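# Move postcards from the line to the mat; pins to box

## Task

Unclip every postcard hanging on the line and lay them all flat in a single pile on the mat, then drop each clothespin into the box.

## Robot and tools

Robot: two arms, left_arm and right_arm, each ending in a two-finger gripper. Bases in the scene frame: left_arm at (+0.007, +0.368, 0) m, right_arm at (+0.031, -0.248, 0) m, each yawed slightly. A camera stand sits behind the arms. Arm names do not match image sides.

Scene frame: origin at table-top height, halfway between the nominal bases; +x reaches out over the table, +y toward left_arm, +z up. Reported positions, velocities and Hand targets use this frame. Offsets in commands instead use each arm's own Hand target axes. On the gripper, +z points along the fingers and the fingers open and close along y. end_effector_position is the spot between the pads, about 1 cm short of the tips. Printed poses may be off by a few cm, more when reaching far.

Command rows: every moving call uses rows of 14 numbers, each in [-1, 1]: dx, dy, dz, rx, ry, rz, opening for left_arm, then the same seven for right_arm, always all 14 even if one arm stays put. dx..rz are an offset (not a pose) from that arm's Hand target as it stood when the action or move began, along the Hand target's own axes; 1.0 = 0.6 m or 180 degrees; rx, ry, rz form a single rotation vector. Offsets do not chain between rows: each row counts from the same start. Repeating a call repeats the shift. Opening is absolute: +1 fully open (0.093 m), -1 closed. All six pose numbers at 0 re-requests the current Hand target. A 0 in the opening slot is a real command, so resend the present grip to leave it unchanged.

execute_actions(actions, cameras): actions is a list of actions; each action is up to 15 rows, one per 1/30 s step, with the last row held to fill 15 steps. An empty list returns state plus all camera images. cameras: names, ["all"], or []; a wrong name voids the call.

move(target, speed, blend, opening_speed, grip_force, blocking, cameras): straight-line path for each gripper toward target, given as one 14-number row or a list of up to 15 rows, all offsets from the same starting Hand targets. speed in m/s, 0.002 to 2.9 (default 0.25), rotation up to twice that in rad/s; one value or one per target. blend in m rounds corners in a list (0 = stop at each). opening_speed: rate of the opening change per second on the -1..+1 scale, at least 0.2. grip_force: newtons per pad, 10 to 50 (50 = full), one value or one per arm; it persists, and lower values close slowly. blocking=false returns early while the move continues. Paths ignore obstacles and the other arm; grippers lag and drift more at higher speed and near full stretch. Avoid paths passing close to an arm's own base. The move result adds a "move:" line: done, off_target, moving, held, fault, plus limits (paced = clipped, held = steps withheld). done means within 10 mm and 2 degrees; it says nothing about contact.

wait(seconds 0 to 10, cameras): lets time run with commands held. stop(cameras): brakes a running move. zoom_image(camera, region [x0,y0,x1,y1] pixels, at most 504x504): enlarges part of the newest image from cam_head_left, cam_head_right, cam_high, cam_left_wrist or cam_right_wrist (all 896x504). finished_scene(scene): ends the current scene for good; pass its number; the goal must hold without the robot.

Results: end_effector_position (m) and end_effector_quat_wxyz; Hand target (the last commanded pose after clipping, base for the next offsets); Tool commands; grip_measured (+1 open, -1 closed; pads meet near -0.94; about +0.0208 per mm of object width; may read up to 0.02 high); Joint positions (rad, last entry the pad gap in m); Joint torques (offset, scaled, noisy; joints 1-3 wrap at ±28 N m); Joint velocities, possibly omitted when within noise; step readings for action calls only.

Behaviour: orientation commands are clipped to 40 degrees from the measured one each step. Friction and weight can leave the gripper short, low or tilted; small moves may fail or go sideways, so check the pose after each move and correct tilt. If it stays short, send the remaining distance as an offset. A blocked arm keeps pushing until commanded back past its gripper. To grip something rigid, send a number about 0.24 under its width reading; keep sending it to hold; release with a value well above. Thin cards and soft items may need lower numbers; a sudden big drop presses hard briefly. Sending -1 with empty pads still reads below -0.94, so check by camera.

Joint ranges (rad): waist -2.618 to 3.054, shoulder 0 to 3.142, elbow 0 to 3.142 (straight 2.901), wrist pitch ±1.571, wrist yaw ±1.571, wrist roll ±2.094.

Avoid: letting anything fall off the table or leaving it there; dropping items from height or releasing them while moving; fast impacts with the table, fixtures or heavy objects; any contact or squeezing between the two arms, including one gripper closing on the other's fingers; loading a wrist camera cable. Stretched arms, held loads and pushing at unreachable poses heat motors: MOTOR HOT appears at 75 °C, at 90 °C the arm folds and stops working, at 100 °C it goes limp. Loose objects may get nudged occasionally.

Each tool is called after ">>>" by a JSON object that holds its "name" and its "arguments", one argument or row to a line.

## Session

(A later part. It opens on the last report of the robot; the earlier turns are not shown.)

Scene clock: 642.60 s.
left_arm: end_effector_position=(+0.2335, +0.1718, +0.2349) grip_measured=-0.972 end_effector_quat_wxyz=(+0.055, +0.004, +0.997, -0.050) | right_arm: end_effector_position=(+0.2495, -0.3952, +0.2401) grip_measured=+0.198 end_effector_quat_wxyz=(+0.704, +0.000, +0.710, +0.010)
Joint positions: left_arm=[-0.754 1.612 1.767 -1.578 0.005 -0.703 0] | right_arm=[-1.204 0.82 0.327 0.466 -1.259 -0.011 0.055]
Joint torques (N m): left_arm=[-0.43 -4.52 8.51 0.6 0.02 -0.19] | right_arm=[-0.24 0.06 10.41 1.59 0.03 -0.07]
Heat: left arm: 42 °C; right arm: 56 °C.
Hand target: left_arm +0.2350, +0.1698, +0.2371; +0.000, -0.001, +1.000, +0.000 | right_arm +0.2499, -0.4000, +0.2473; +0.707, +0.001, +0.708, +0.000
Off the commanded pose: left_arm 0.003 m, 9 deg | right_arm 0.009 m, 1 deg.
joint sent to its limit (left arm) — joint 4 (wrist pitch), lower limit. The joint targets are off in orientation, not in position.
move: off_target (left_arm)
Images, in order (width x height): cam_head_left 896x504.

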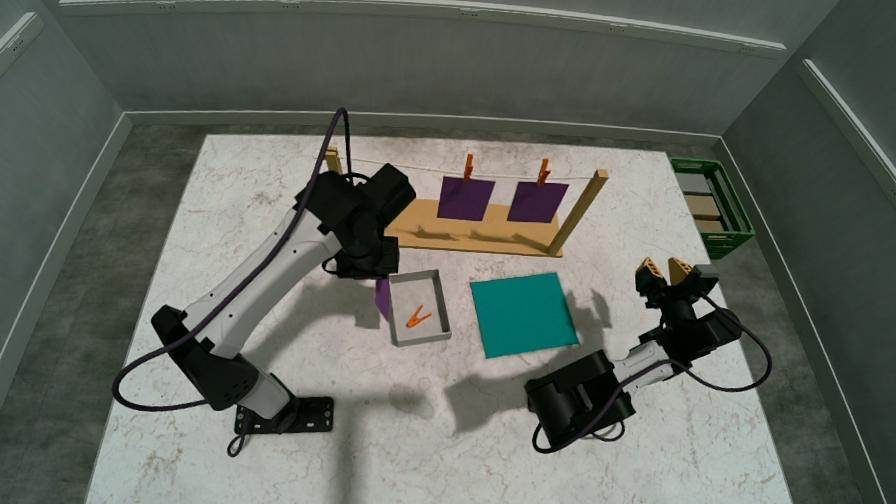

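>>> {"name": "move", "arguments": {
  "target": [-0.017,-0.366,0.05,0.278,0,0,-1,0,0,0,0,0,0,0.2],
  "speed": 0.15,
  "cameras": ["cam_left_wrist","cam_head_left","cam_high"]
}}

Scene clock: 648.20 s.
left_arm: end_effector_position=(+0.2460, -0.0452, +0.2128) grip_measured=-0.972 end_effector_quat_wxyz=(+0.007, +0.000, +0.907, -0.420) | right_arm: end_effector_position=(+0.2495, -0.3952, +0.2401) grip_measured=+0.198 end_effector_quat_wxyz=(+0.704, +0.000, +0.710, +0.010)
Joint positions: left_arm=[-0.92 1.753 1.525 -0.6 0.5 -1.073 0] | right_arm=[-1.204 0.82 0.327 0.466 -1.259 -0.011 0.055]
Joint torques (N m): left_arm=[-0.43 -6.98 7.34 1.86 0.42 -0.14] | right_arm=[-0.25 0.1 10.4 1.58 0.04 -0.08]
Heat: left arm: 42 °C; right arm: 54 °C.
Hand target: left_arm +0.2455, -0.0498, +0.2073; +0.000, -0.001, +0.906, -0.423 | right_arm +0.2499, -0.4000, +0.2473; +0.707, +0.001, +0.708, +0.000
Off the commanded pose: left_arm 0.007 m, 1 deg | right_arm 0.009 m, 1 deg.
move: done
Images, in order (width x height): cam_head_left 896x504, cam_high 896x504, cam_left_wrist 896x504.

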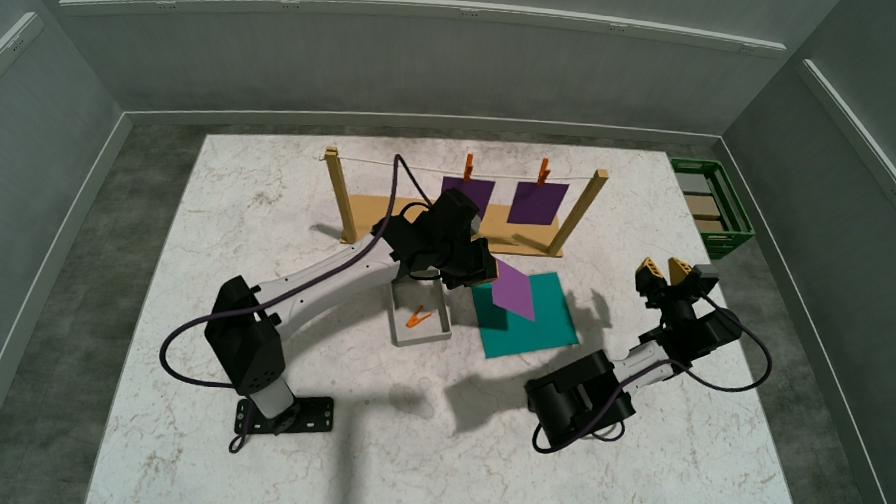

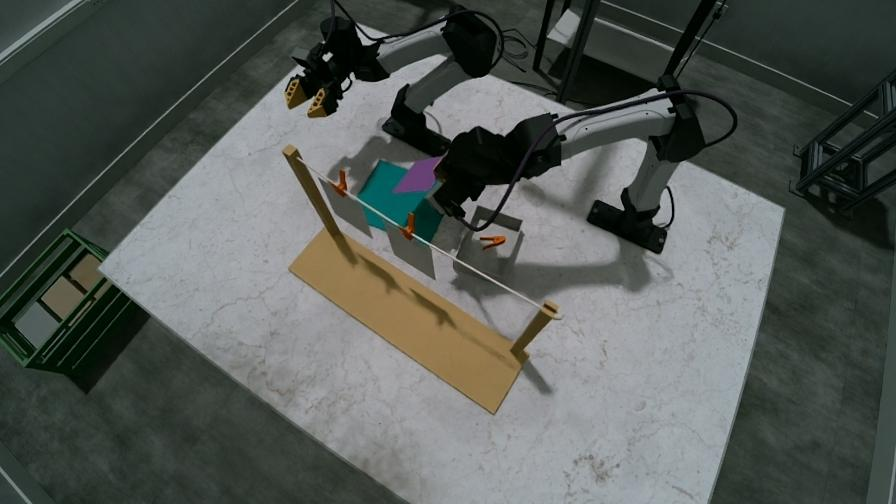

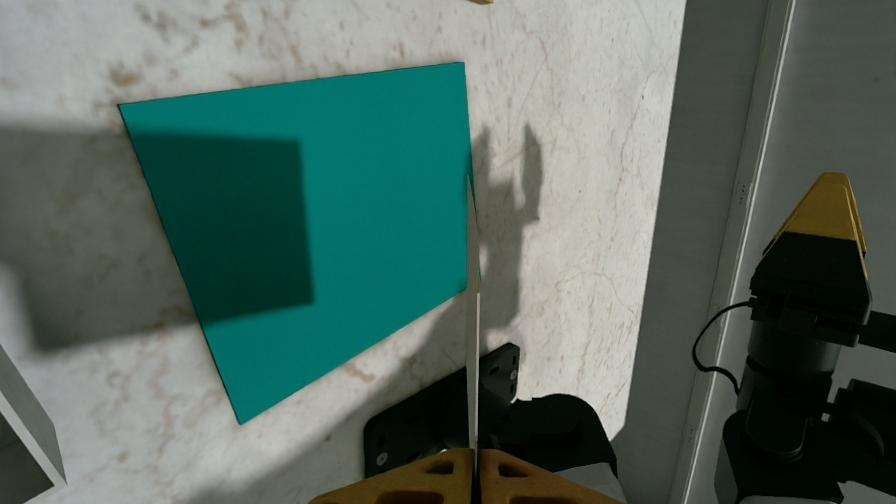

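>>> {"name": "move", "arguments": {
  "target": [0,0.0487,0.258,0,0,0,-1,0,0,0,0,0,0,0.2],
  "speed": 0.12,
  "cameras": ["cam_left_wrist","cam_head_left","cam_high"]
}}

>>> {"name": "zoom_image", "arguments": {
  "camera": "cam_head_left",
  "region": [420, 200, 620, 370]
}}

Scene clock: 655.23 s.
left_arm: end_effector_position=(+0.2386, -0.1421, +0.0841) grip_measured=-0.972 end_effector_quat_wxyz=(-0.013, +0.004, +0.909, -0.417) | right_arm: end_effector_position=(+0.2495, -0.3952, +0.2401) grip_measured=+0.198 end_effector_quat_wxyz=(+0.704, +0.000, +0.710, +0.010)
Joint positions: left_arm=[-1.061 2.138 1.537 -0.201 0.434 -1.187 0] | right_arm=[-1.204 0.82 0.327 0.466 -1.259 -0.011 0.055]
Joint torques (N m): left_arm=[-0.31 -9.32 9.7 1.9 0.06 -0.13] | right_arm=[-0.24 0.09 10.33 1.58 0.05 -0.07]
Heat: left arm: 42 °C; right arm: 55 °C.
Hand target: left_arm +0.2455, -0.1498, +0.0855; +0.000, -0.001, +0.906, -0.423 | right_arm +0.2499, -0.4000, +0.2473; +0.707, +0.001, +0.708, +0.000
Off the commanded pose: left_arm 0.010 m, 2 deg | right_arm 0.009 m, 1 deg.
move: done
Images, in order (width x height): cam_head_left 896x504, cam_high 896x504, cam_left_wrist 896x504.

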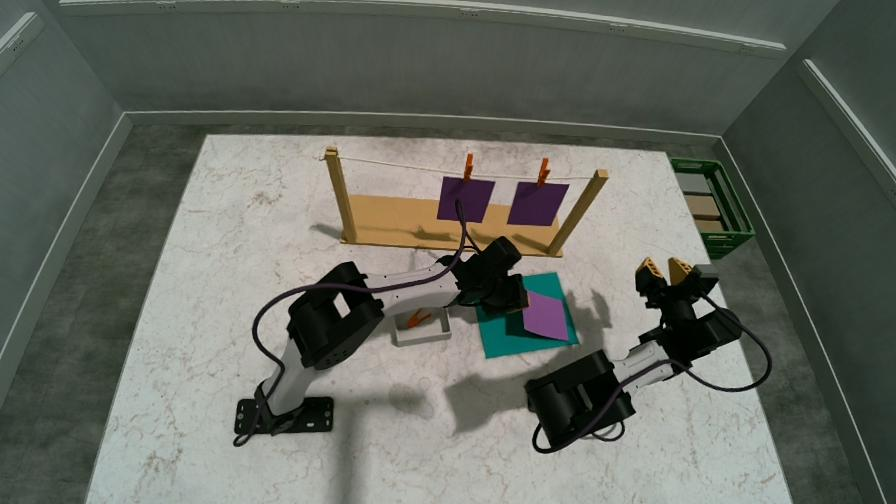

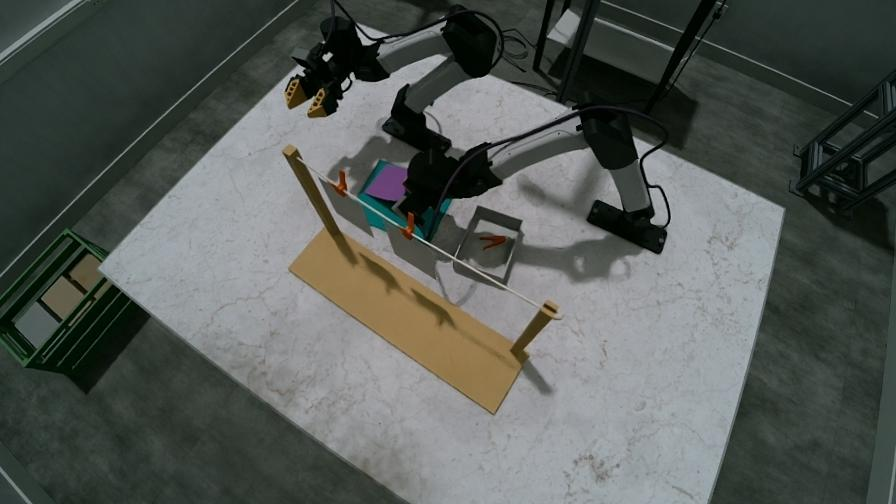

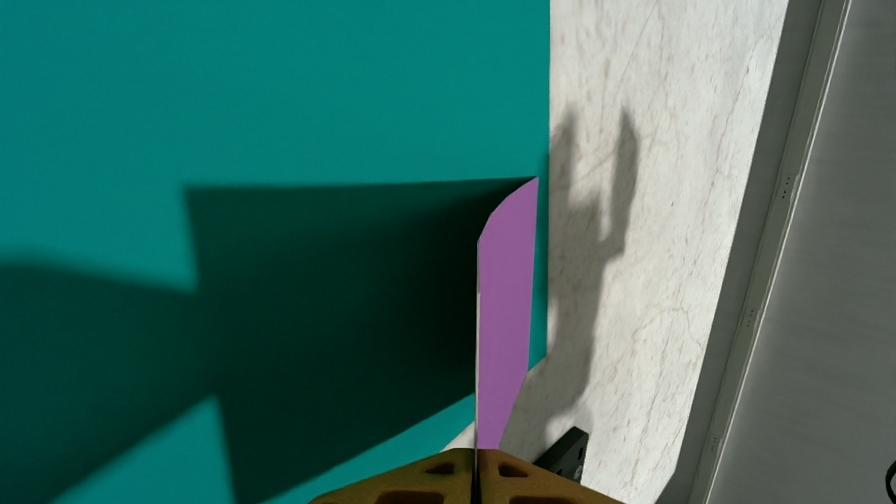

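Scaled by 2.520 from the camera's 896x504 image, which has a finer 1280x720 frame.

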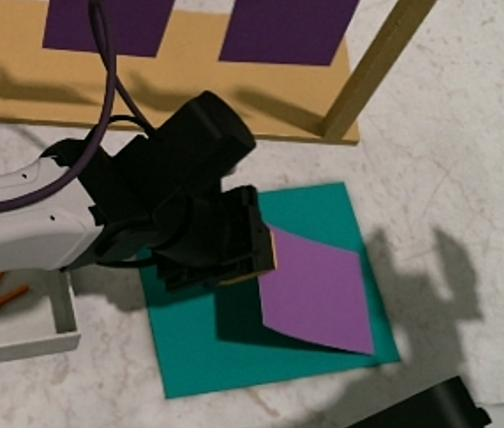

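>>> {"name": "move", "arguments": {
  "target": [
    [-0.058,-0.002,-0.0235,0,0,0,-1,0,0,0,0,0,0,0.2],
    [-0.058,0.0565,0.004,0,0,0,-1,0,0,0,0,0,0,0.2]
  ],
  "speed": 0.1,
  "cameras": ["cam_left_wrist","cam_head_left","cam_high"]
}}

>>> {"name": "zoom_image", "arguments": {
  "camera": "cam_head_left",
  "region": [420, 200, 620, 370]
}}

Scene clock: 662.23 s.
left_arm: end_effector_position=(+0.2777, -0.1291, +0.0637) grip_measured=-0.972 end_effector_quat_wxyz=(-0.002, -0.006, +0.907, -0.420) | right_arm: end_effector_position=(+0.2495, -0.3952, +0.2401) grip_measured=+0.198 end_effector_quat_wxyz=(+0.704, +0.000, +0.710, +0.010)
Joint positions: left_arm=[-0.981 2.198 1.544 -0.156 0.467 -1.142 0] | right_arm=[-1.204 0.82 0.327 0.466 -1.259 -0.011 0.055]
Joint torques (N m): left_arm=[0.35 -9.94 7.35 1.85 0.34 0.12] | right_arm=[-0.23 0.05 10.4 1.58 0.05 -0.09]
Heat: left arm: 43 °C; right arm: 55 °C.
Hand target: left_arm +0.2804, -0.1298, +0.0580; +0.000, -0.001, +0.906, -0.423 | right_arm +0.2499, -0.4000, +0.2473; +0.707, +0.001, +0.708, +0.000
Off the commanded pose: left_arm 0.006 m, 1 deg | right_arm 0.009 m, 1 deg.
move: done
Images, in order (width x height): cam_head_left 896x504, cam_high 896x504, cam_left_wrist 896x504.

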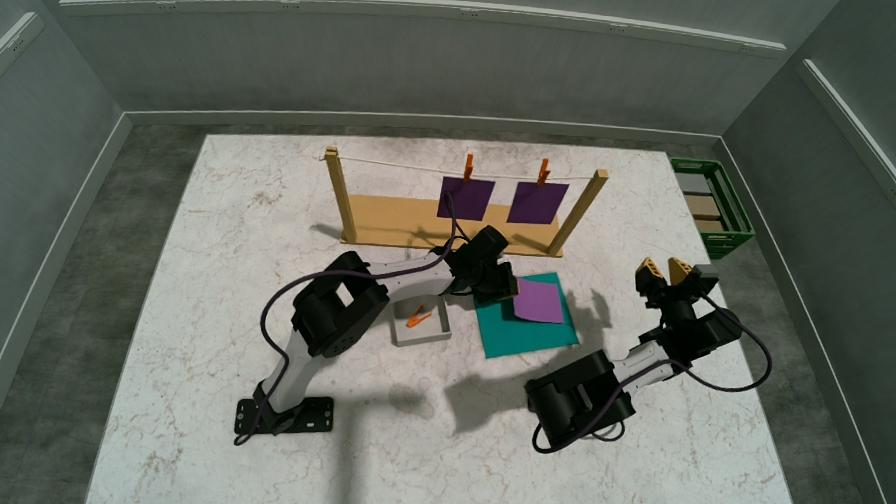

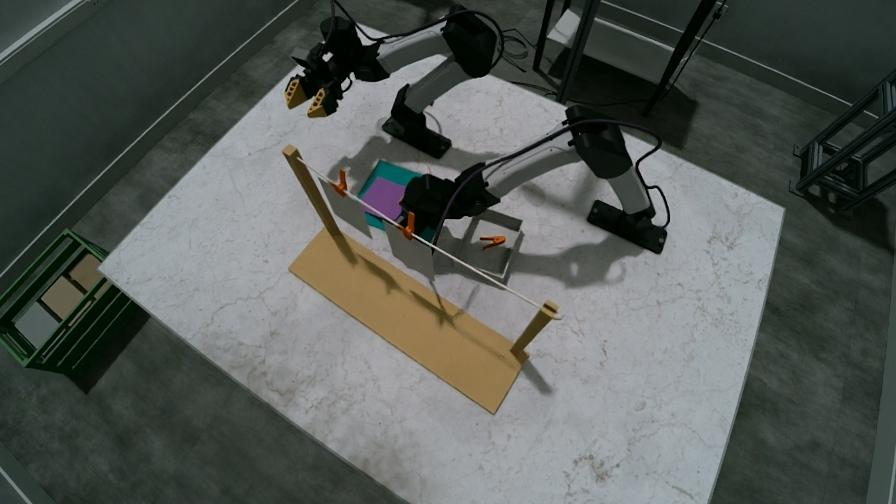

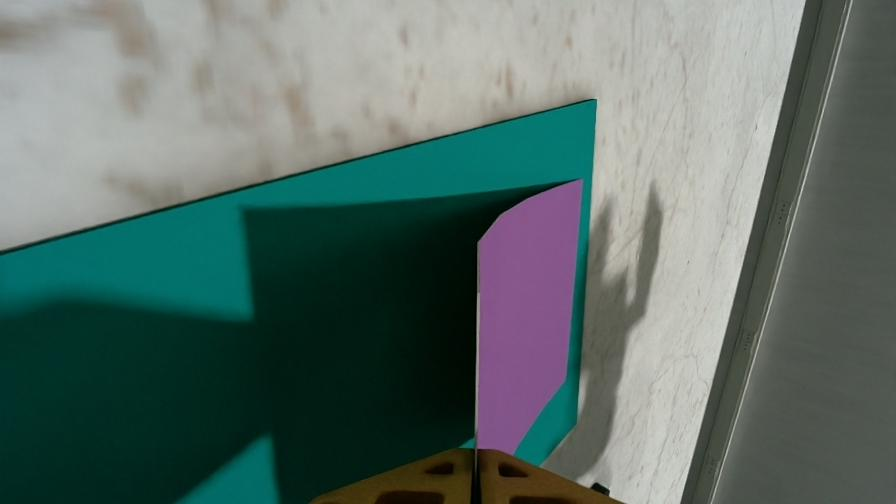

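Scaled by 2.520 from the camera's 896x504 image, which has a finer 1280x720 frame.

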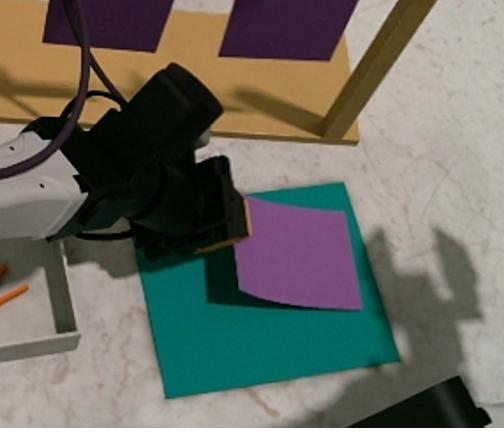

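>>> {"name": "move", "arguments": {
  "target": [0.0167,0.0537,0.019,0,0,0,-1,0,0,0,0,0,0,0.2],
  "speed": 0.08,
  "cameras": ["cam_left_wrist","cam_head_left","cam_high"]
}}

>>> {"name": "zoom_image", "arguments": {
  "camera": "cam_head_left",
  "region": [420, 200, 620, 370]
}}

Scene clock: 666.83 s.
left_arm: end_effector_position=(+0.2703, -0.1194, +0.0376) grip_measured=-0.972 end_effector_quat_wxyz=(+0.002, -0.004, +0.904, -0.427) | right_arm: end_effector_position=(+0.2495, -0.3952, +0.2401) grip_measured=+0.198 end_effector_quat_wxyz=(+0.704, +0.000, +0.710, +0.010)
Joint positions: left_arm=[-0.981 2.198 1.416 -0.011 0.468 -1.141 0] | right_arm=[-1.204 0.82 0.327 0.466 -1.259 -0.011 0.055]
Joint torques (N m): left_arm=[0.13 -9.17 6.49 1.88 0.32 0.09] | right_arm=[-0.24 0.06 10.43 1.58 0.03 -0.08]
Heat: left arm: 43 °C; right arm: 56 °C.
Hand target: left_arm +0.2703, -0.1178, +0.0259; +0.000, -0.001, +0.906, -0.423 | right_arm +0.2499, -0.4000, +0.2473; +0.707, +0.001, +0.708, +0.000
Off the commanded pose: left_arm 0.012 m, 1 deg | right_arm 0.009 m, 1 deg.
move: off_target (left_arm)
Images, in order (width x height): cam_head_left 896x504, cam_high 896x504, cam_left_wrist 896x504.

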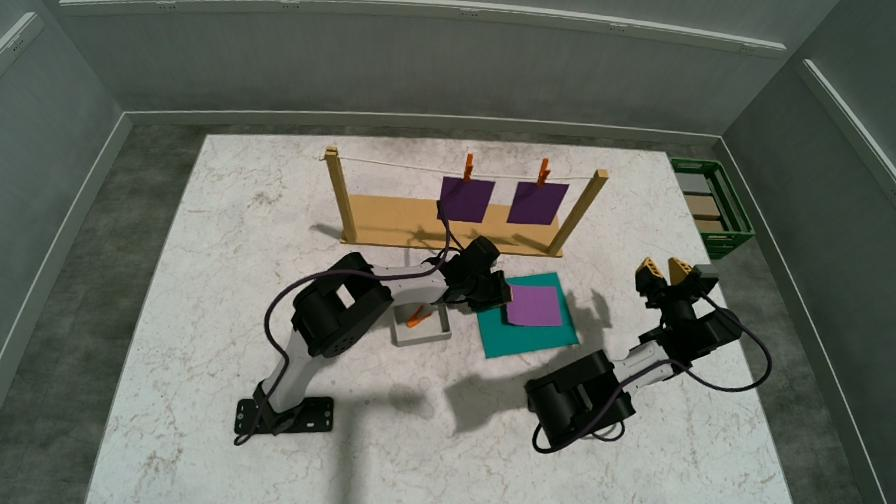

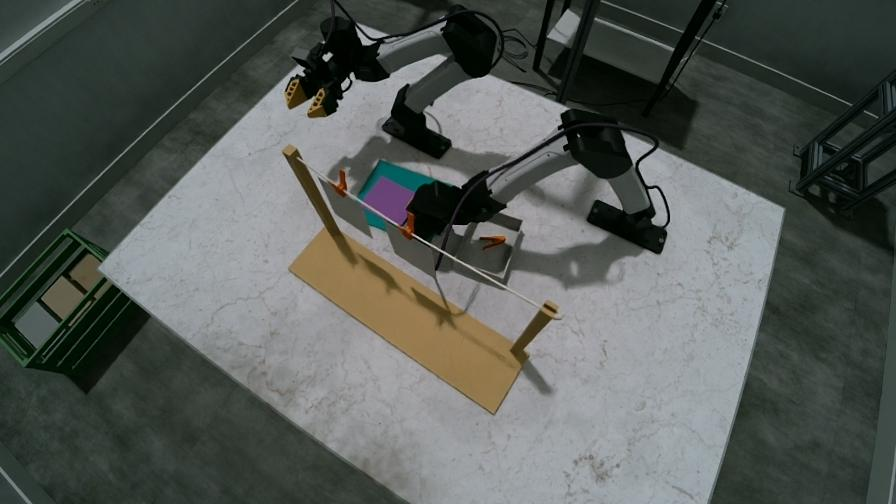

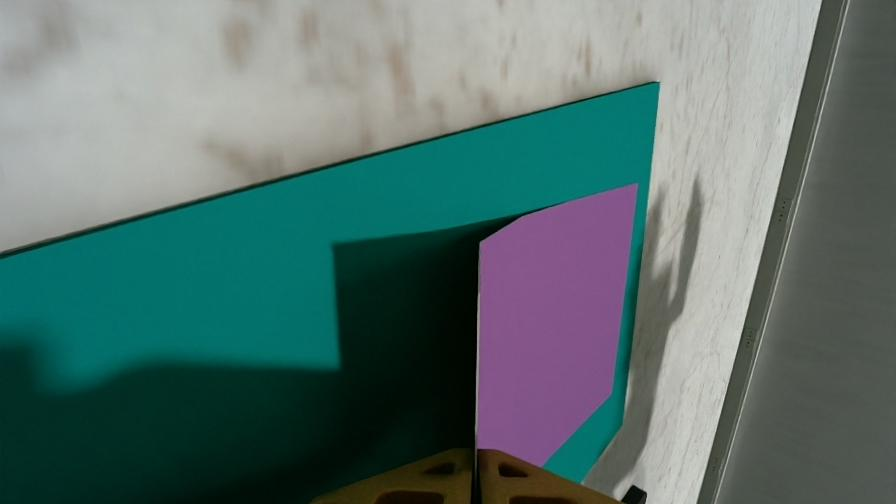

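Scaled by 2.520 from the camera's 896x504 image, which has a finer 1280x720 frame.

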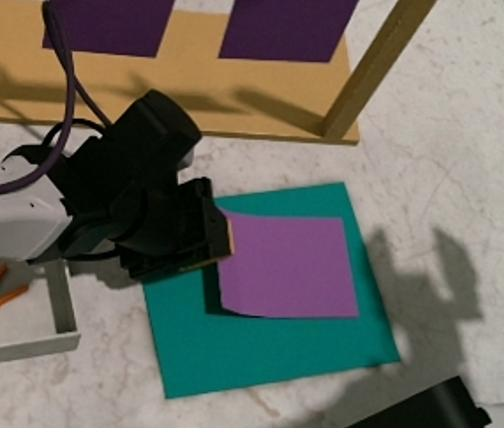

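>>> {"name": "move", "arguments": {
  "target": [0,0.016,0.007,0,0,0,-1,0,0,0,0,0,0,0.2],
  "speed": 0.05,
  "cameras": ["cam_left_wrist"]
}}

Scene clock: 670.03 s.
left_arm: end_effector_position=(+0.2693, -0.1190, +0.0310) grip_measured=-0.972 end_effector_quat_wxyz=(+0.003, -0.001, +0.902, -0.431) | right_arm: end_effector_position=(+0.2495, -0.3952, +0.2401) grip_measured=+0.198 end_effector_quat_wxyz=(+0.704, +0.000, +0.710, +0.010)
Joint positions: left_arm=[-0.981 2.207 1.393 0.032 0.472 -1.139 0] | right_arm=[-1.204 0.82 0.327 0.466 -1.259 -0.011 0.055]
Joint torques (N m): left_arm=[0.51 -8.84 6.3 1.83 0.32 0.11] | right_arm=[-0.24 0.08 10.4 1.58 0.04 -0.07]
Heat: left arm: 43 °C; right arm: 56 °C.
Hand target: left_arm +0.2702, -0.1148, +0.0158; +0.000, -0.001, +0.906, -0.423 | right_arm +0.2499, -0.4000, +0.2473; +0.707, +0.001, +0.708, +0.000
Off the commanded pose: left_arm 0.016 m, 1 deg | right_arm 0.009 m, 1 deg.
move: off_target (left_arm)
Images, in order (width x height): cam_left_wrist 896x504.

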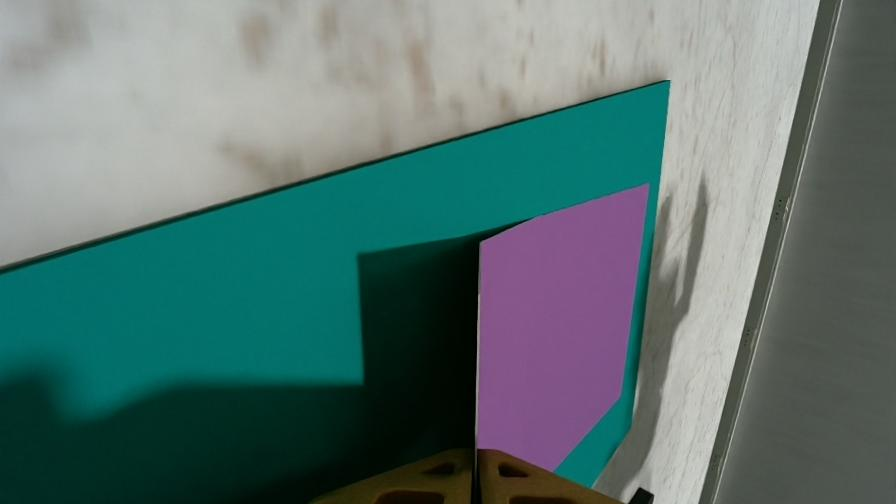

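>>> {"name": "move", "arguments": {
  "target": [0,0.0117,0.0064,0,0,0,-1,0,0,0,0,0,0,0.2],
  "speed": 0.05,
  "cameras": ["cam_left_wrist"]
}}

Scene clock: 683.47 s.
left_arm: end_effector_position=(+0.2711, -0.1189, +0.0268) grip_measured=-0.972 end_effector_quat_wxyz=(+0.006, +0.001, +0.900, -0.436) | right_arm: end_effector_position=(+0.2495, -0.3952, +0.2401) grip_measured=+0.198 end_effector_quat_wxyz=(+0.704, +0.000, +0.710, +0.010)
Joint positions: left_arm=[-0.977 2.217 1.381 0.066 0.476 -1.137 0] | right_arm=[-1.204 0.82 0.327 0.466 -1.259 -0.011 0.055]
Joint torques (N m): left_arm=[0.31 -8.64 6.11 1.77 0.29 0.1] | right_arm=[-0.2 0.1 10.4 1.58 0.04 -0.09]
Heat: left arm: 44 °C; right arm: 57 °C.
Hand target: left_arm +0.2703, -0.1134, +0.0081; +0.000, -0.001, +0.906, -0.423 | right_arm +0.2499, -0.4000, +0.2473; +0.707, +0.001, +0.708, +0.000
Off the commanded pose: left_arm 0.020 m, 2 deg | right_arm 0.009 m, 1 deg.
move: off_target (left_arm)
Images, in order (width x height): cam_left_wrist 896x504.

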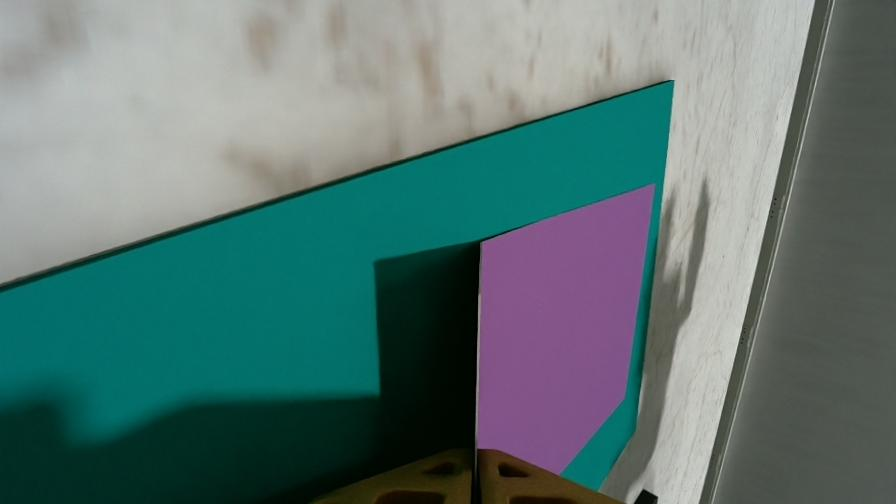

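>>> {"name": "move", "arguments": {
  "target": [0,0,0,0,0,0,-0.6,0,0,0,0,0,0,0.2],
  "opening_speed": 0.2,
  "cameras": ["cam_left_wrist","cam_head_left","cam_head_right"]
}}

>>> {"name": "zoom_image", "arguments": {
  "camera": "cam_head_left",
  "region": [440, 230, 600, 370]
}}

Scene clock: 687.83 s.
left_arm: end_effector_position=(+0.2707, -0.1204, +0.0256) grip_measured=-0.603 end_effector_quat_wxyz=(+0.005, +0.003, +0.898, -0.440) | right_arm: end_effector_position=(+0.2495, -0.3952, +0.2401) grip_measured=+0.198 end_effector_quat_wxyz=(+0.704, +0.000, +0.710, +0.010)
Joint positions: left_arm=[-0.977 2.224 1.381 0.079 0.484 -1.137 0.016] | right_arm=[-1.204 0.82 0.327 0.466 -1.259 -0.011 0.055]
Joint torques (N m): left_arm=[0.36 -9.2 6.16 1.64 0.2 0.11] | right_arm=[-0.24 0.08 10.4 1.58 0.04 -0.09]
Heat: left arm: 45 °C; right arm: 57 °C.
Hand target: left_arm +0.2703, -0.1134, +0.0080; +0.000, -0.001, +0.906, -0.423 | right_arm +0.2499, -0.4000, +0.2473; +0.707, +0.001, +0.708, +0.000
Off the commanded pose: left_arm 0.019 m, 2 deg | right_arm 0.009 m, 1 deg.
move: off_target (left_arm)
Images, in order (width x height): cam_head_left 896x504, cam_head_right 896x504, cam_left_wrist 896x504.

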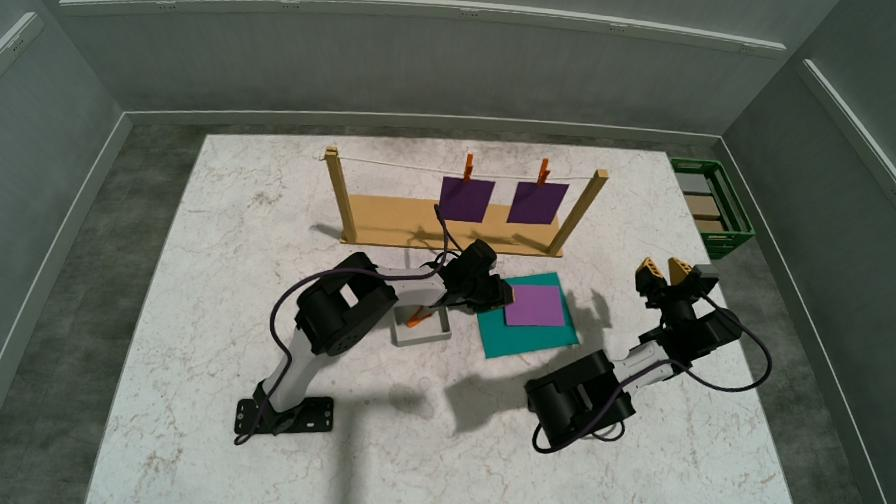

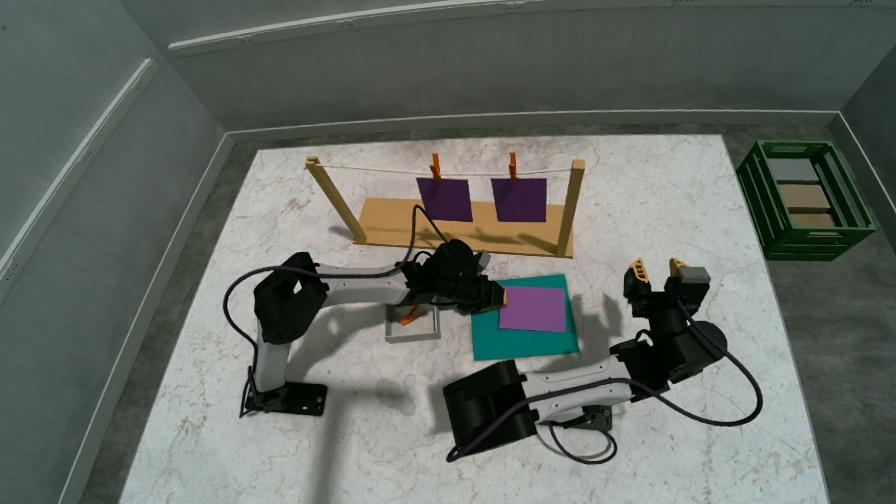

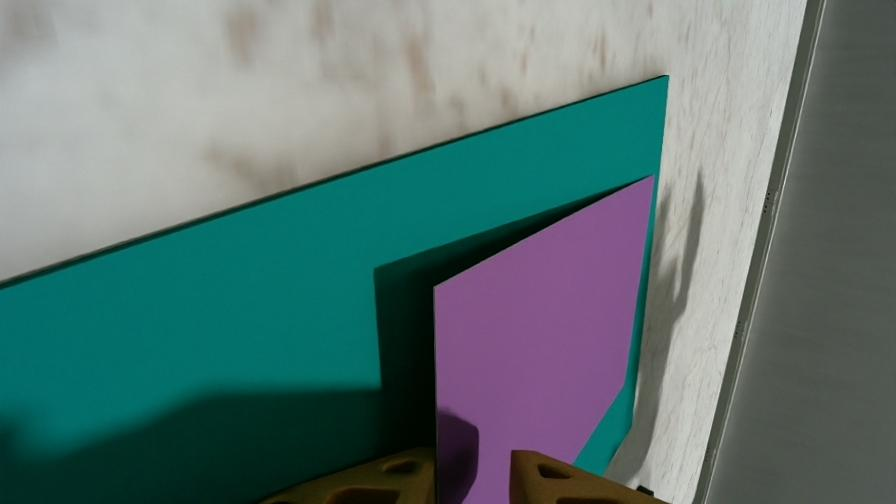

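Scaled by 3.150 from the camera's 896x504 image, which has a finer 1280x720 frame.

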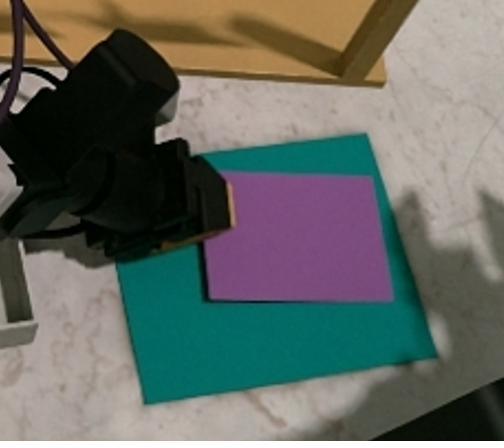

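>>> {"name": "move", "arguments": {
  "target": [
    [0,-0.030,-0.098,0,0,0,-0.6,0,0,0,0,0,0,0.2]
  ],
  "speed": 0.12,
  "cameras": ["cam_left_wrist","cam_head_left","cam_head_right"]
}}

>>> {"name": "zoom_image", "arguments": {
  "camera": "cam_head_left",
  "region": [440, 230, 600, 370]
}}

Scene clock: 693.93 s.
left_arm: end_effector_position=(+0.2723, -0.0820, +0.0479) grip_measured=-0.602 end_effector_quat_wxyz=(-0.003, -0.010, +0.908, -0.418) | right_arm: end_effector_position=(+0.2495, -0.3952, +0.2401) grip_measured=+0.198 end_effector_quat_wxyz=(+0.704, +0.000, +0.710, +0.010)
Joint positions: left_arm=[-0.925 2.091 1.308 -0.053 0.502 -1.1 0.016] | right_arm=[-1.204 0.82 0.327 0.466 -1.259 -0.011 0.055]
Joint torques (N m): left_arm=[0.03 -12.71 6.58 1.5 0.39 0.12] | right_arm=[-0.23 0.06 10.41 1.58 0.03 -0.09]
Heat: left arm: 46 °C; right arm: 58 °C.
Hand target: left_arm +0.2703, -0.0798, +0.0596; +0.000, -0.001, +0.906, -0.423 | right_arm +0.2499, -0.4000, +0.2473; +0.707, +0.001, +0.708, +0.000
Off the commanded pose: left_arm 0.012 m, 1 deg | right_arm 0.009 m, 1 deg.
move: off_target (left_arm)
Images, in order (width x height): cam_head_left 896x504, cam_head_right 896x504, cam_left_wrist 896x504.

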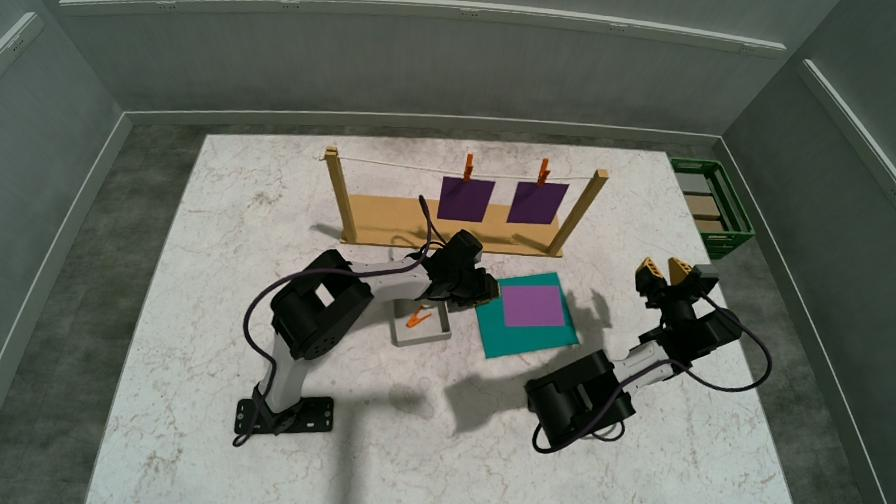

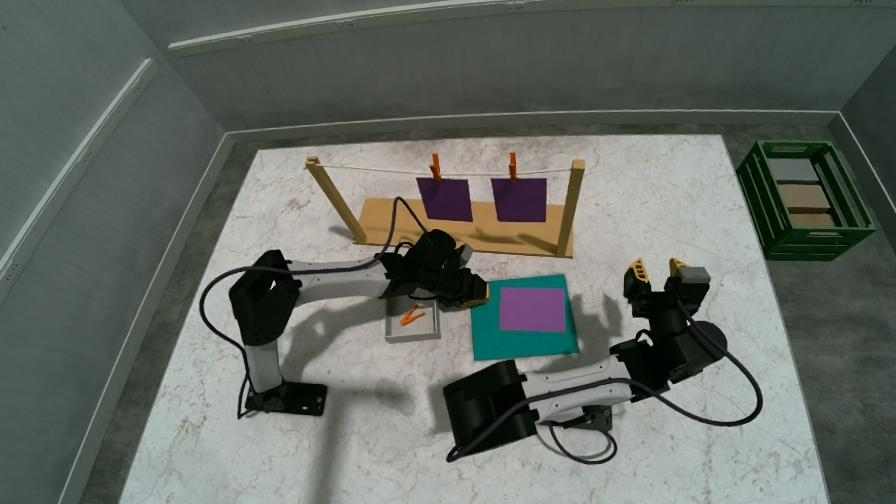

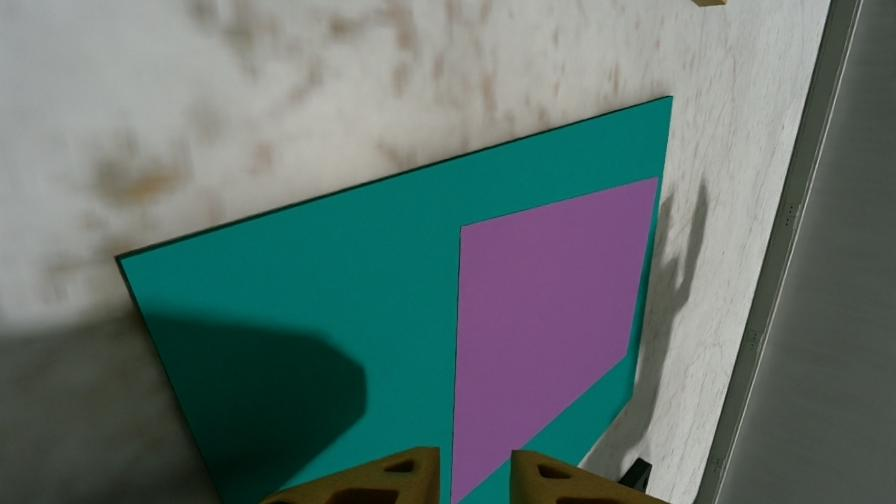

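Scaled by 3.150 from the camera's 896x504 image, which has a finer 1280x720 frame.

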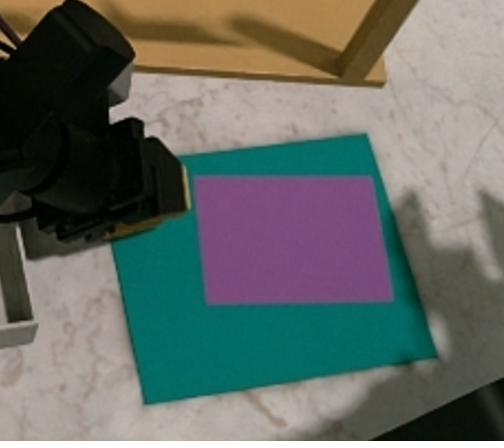

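>>> {"name": "move", "arguments": {
  "target": [-0.083,-0.1687,-0.577,0.0872,-0.0872,0.4945,-0.6,0,0,0,0,0,0,0.2],
  "speed": 0.2
}}

>>> {"name": "move", "arguments": {
  "target": [
    [0,0,0,0,0,0,-0.3,0.045,0.333,0.033,-0.25,0,0,0.2],
    [0,0,0,0,0,0,-0.3,0.203,0.625,0.117,-0.5,0,0,0.2]
  ],
  "blend": [0.05,0],
  "speed": 0.2,
  "cameras": ["cam_head_left","cam_head_right","cam_high","cam_left_wrist","cam_right_wrist"]
}}

Scene clock: 728.07 s.
left_arm: end_effector_position=(+0.3188, +0.1215, +0.3566) grip_measured=-0.602 end_effector_quat_wxyz=(+0.405, +0.574, +0.587, -0.402) | right_arm: end_effector_position=(+0.2495, -0.3952, +0.2401) grip_measured=+0.198 end_effector_quat_wxyz=(+0.704, +0.000, +0.710, +0.010)
Joint positions: left_arm=[-0.322 1.662 1.818 -1.069 1.113 0.851 0.016] | right_arm=[-1.204 0.82 0.327 0.466 -1.259 -0.011 0.055]
Joint torques (N m): left_arm=[0.13 -5.29 9.17 1.18 0.79 0.13] | right_arm=[-0.24 0.08 10.39 1.58 0.04 -0.08]
Heat: left arm: 52 °C; right arm: 59 °C.
Hand target: left_arm +0.3200, +0.1207, +0.3593; +0.406, +0.579, +0.579, -0.406 | right_arm +0.2499, -0.4000, +0.2473; +0.707, +0.001, +0.708, +0.000
Off the commanded pose: left_arm 0.003 m, 1 deg | right_arm 0.009 m, 1 deg.
move: done

Scene clock: 733.87 s.
left_arm: end_effector_position=(+0.3185, +0.1215, +0.3564) grip_measured=-0.302 end_effector_quat_wxyz=(+0.404, +0.574, +0.587, -0.402) | right_arm: end_effector_position=(+0.3189, -0.0271, +0.1266) grip_measured=+0.198 end_effector_quat_wxyz=(+0.501, -0.497, +0.505, +0.496)
Joint positions: left_arm=[-0.322 1.662 1.818 -1.071 1.113 0.852 0.031] | right_arm=[0.223 1.938 0.544 1.369 -1.377 -0.021 0.055]
Joint torques (N m): left_arm=[0.12 -5.31 9.25 1.17 0.78 0.12] | right_arm=[0.4 -5.56 5.91 1.56 -0.13 -0.08]
Heat: left arm: 51 °C; right arm: 59 °C.
Hand target: left_arm +0.3199, +0.1207, +0.3593; +0.406, +0.579, +0.579, -0.406 | right_arm +0.3203, -0.0250, +0.1257; +0.500, -0.499, +0.500, +0.500
Off the commanded pose: left_arm 0.003 m, 1 deg | right_arm 0.003 m, 1 deg.
move: done; blend cut to 0 m at target 1

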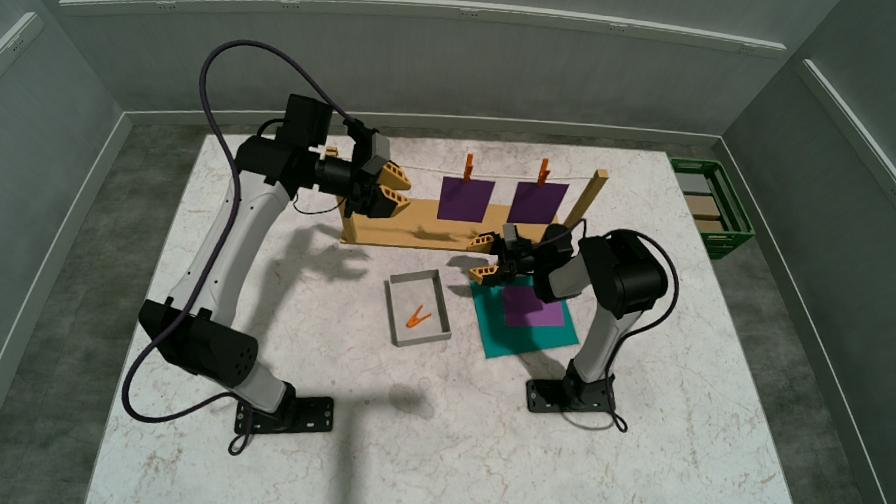

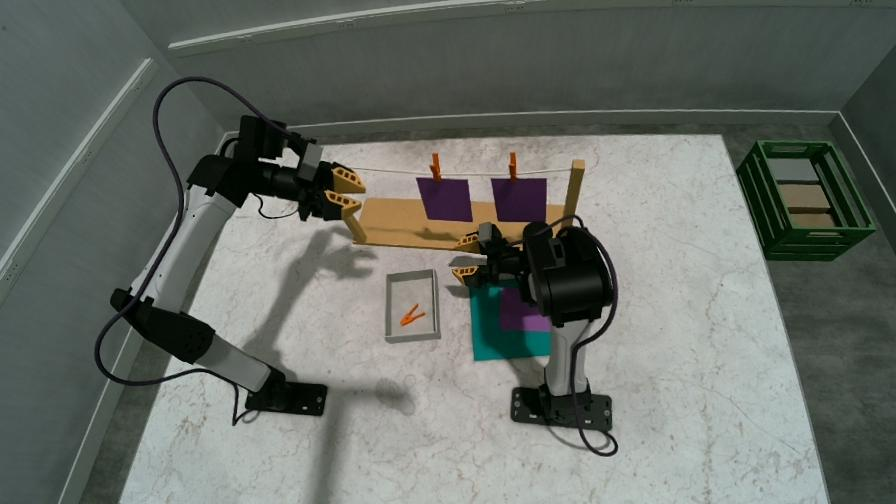

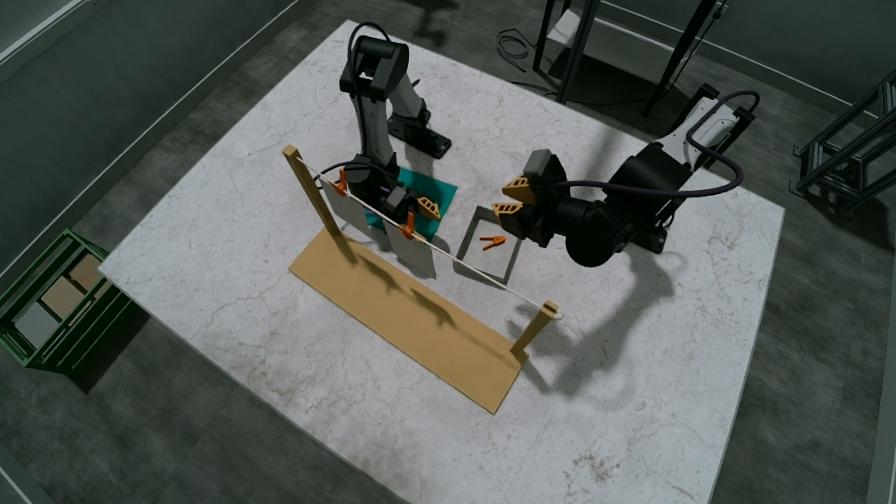

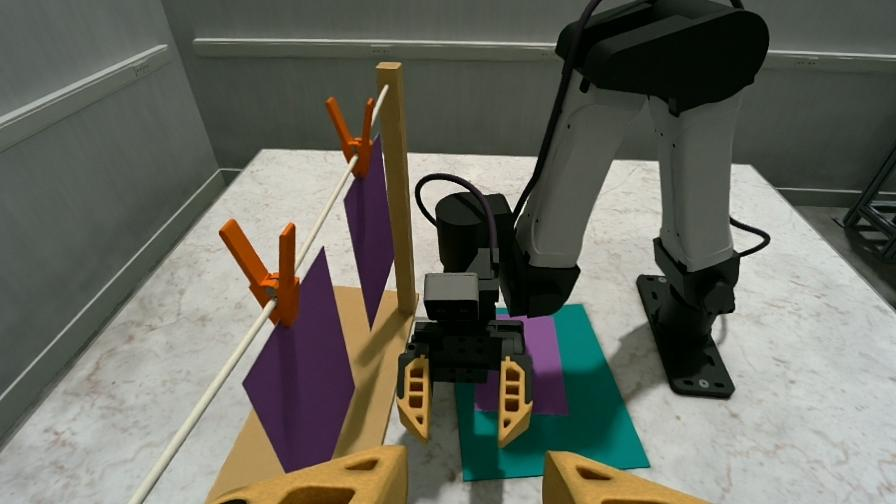

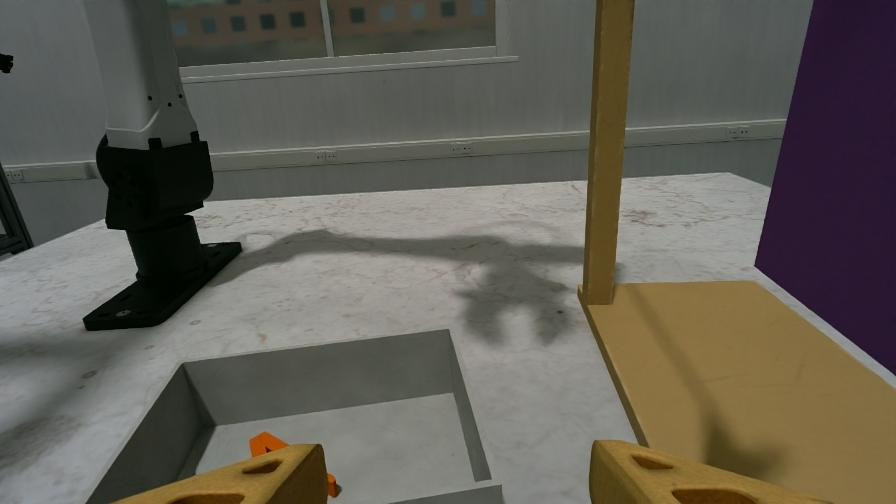

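>>> {"name": "zoom_image", "arguments": {
  "camera": "cam_head_right",
  "region": [400, 140, 600, 300]
}}

>>> {"name": "zoom_image", "arguments": {
  "camera": "cam_left_wrist",
  "region": [200, 40, 560, 480]
}}

>>> {"name": "zoom_image", "arguments": {
  "camera": "cam_high",
  "region": [270, 130, 490, 300]
}}

Scaled by 2.520 from the camera's 896x504 image, which has a finer 1280x720 frame.

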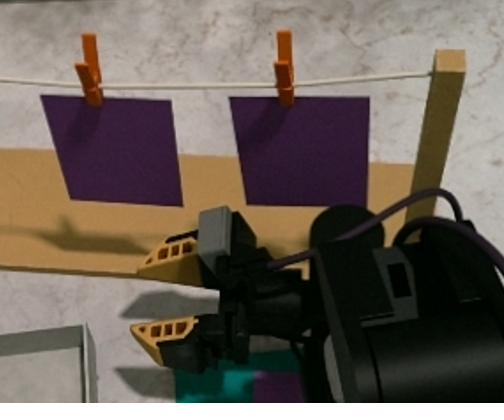

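Scaled by 1.145 from the camera's 896x504 image, which has a finer 1280x720 frame.

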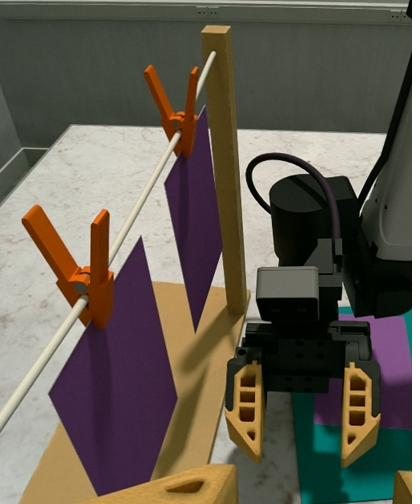

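Scaled by 2.291 from the camera's 896x504 image, which has a finer 1280x720 frame.

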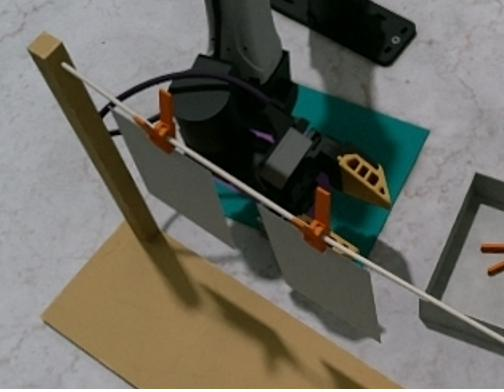

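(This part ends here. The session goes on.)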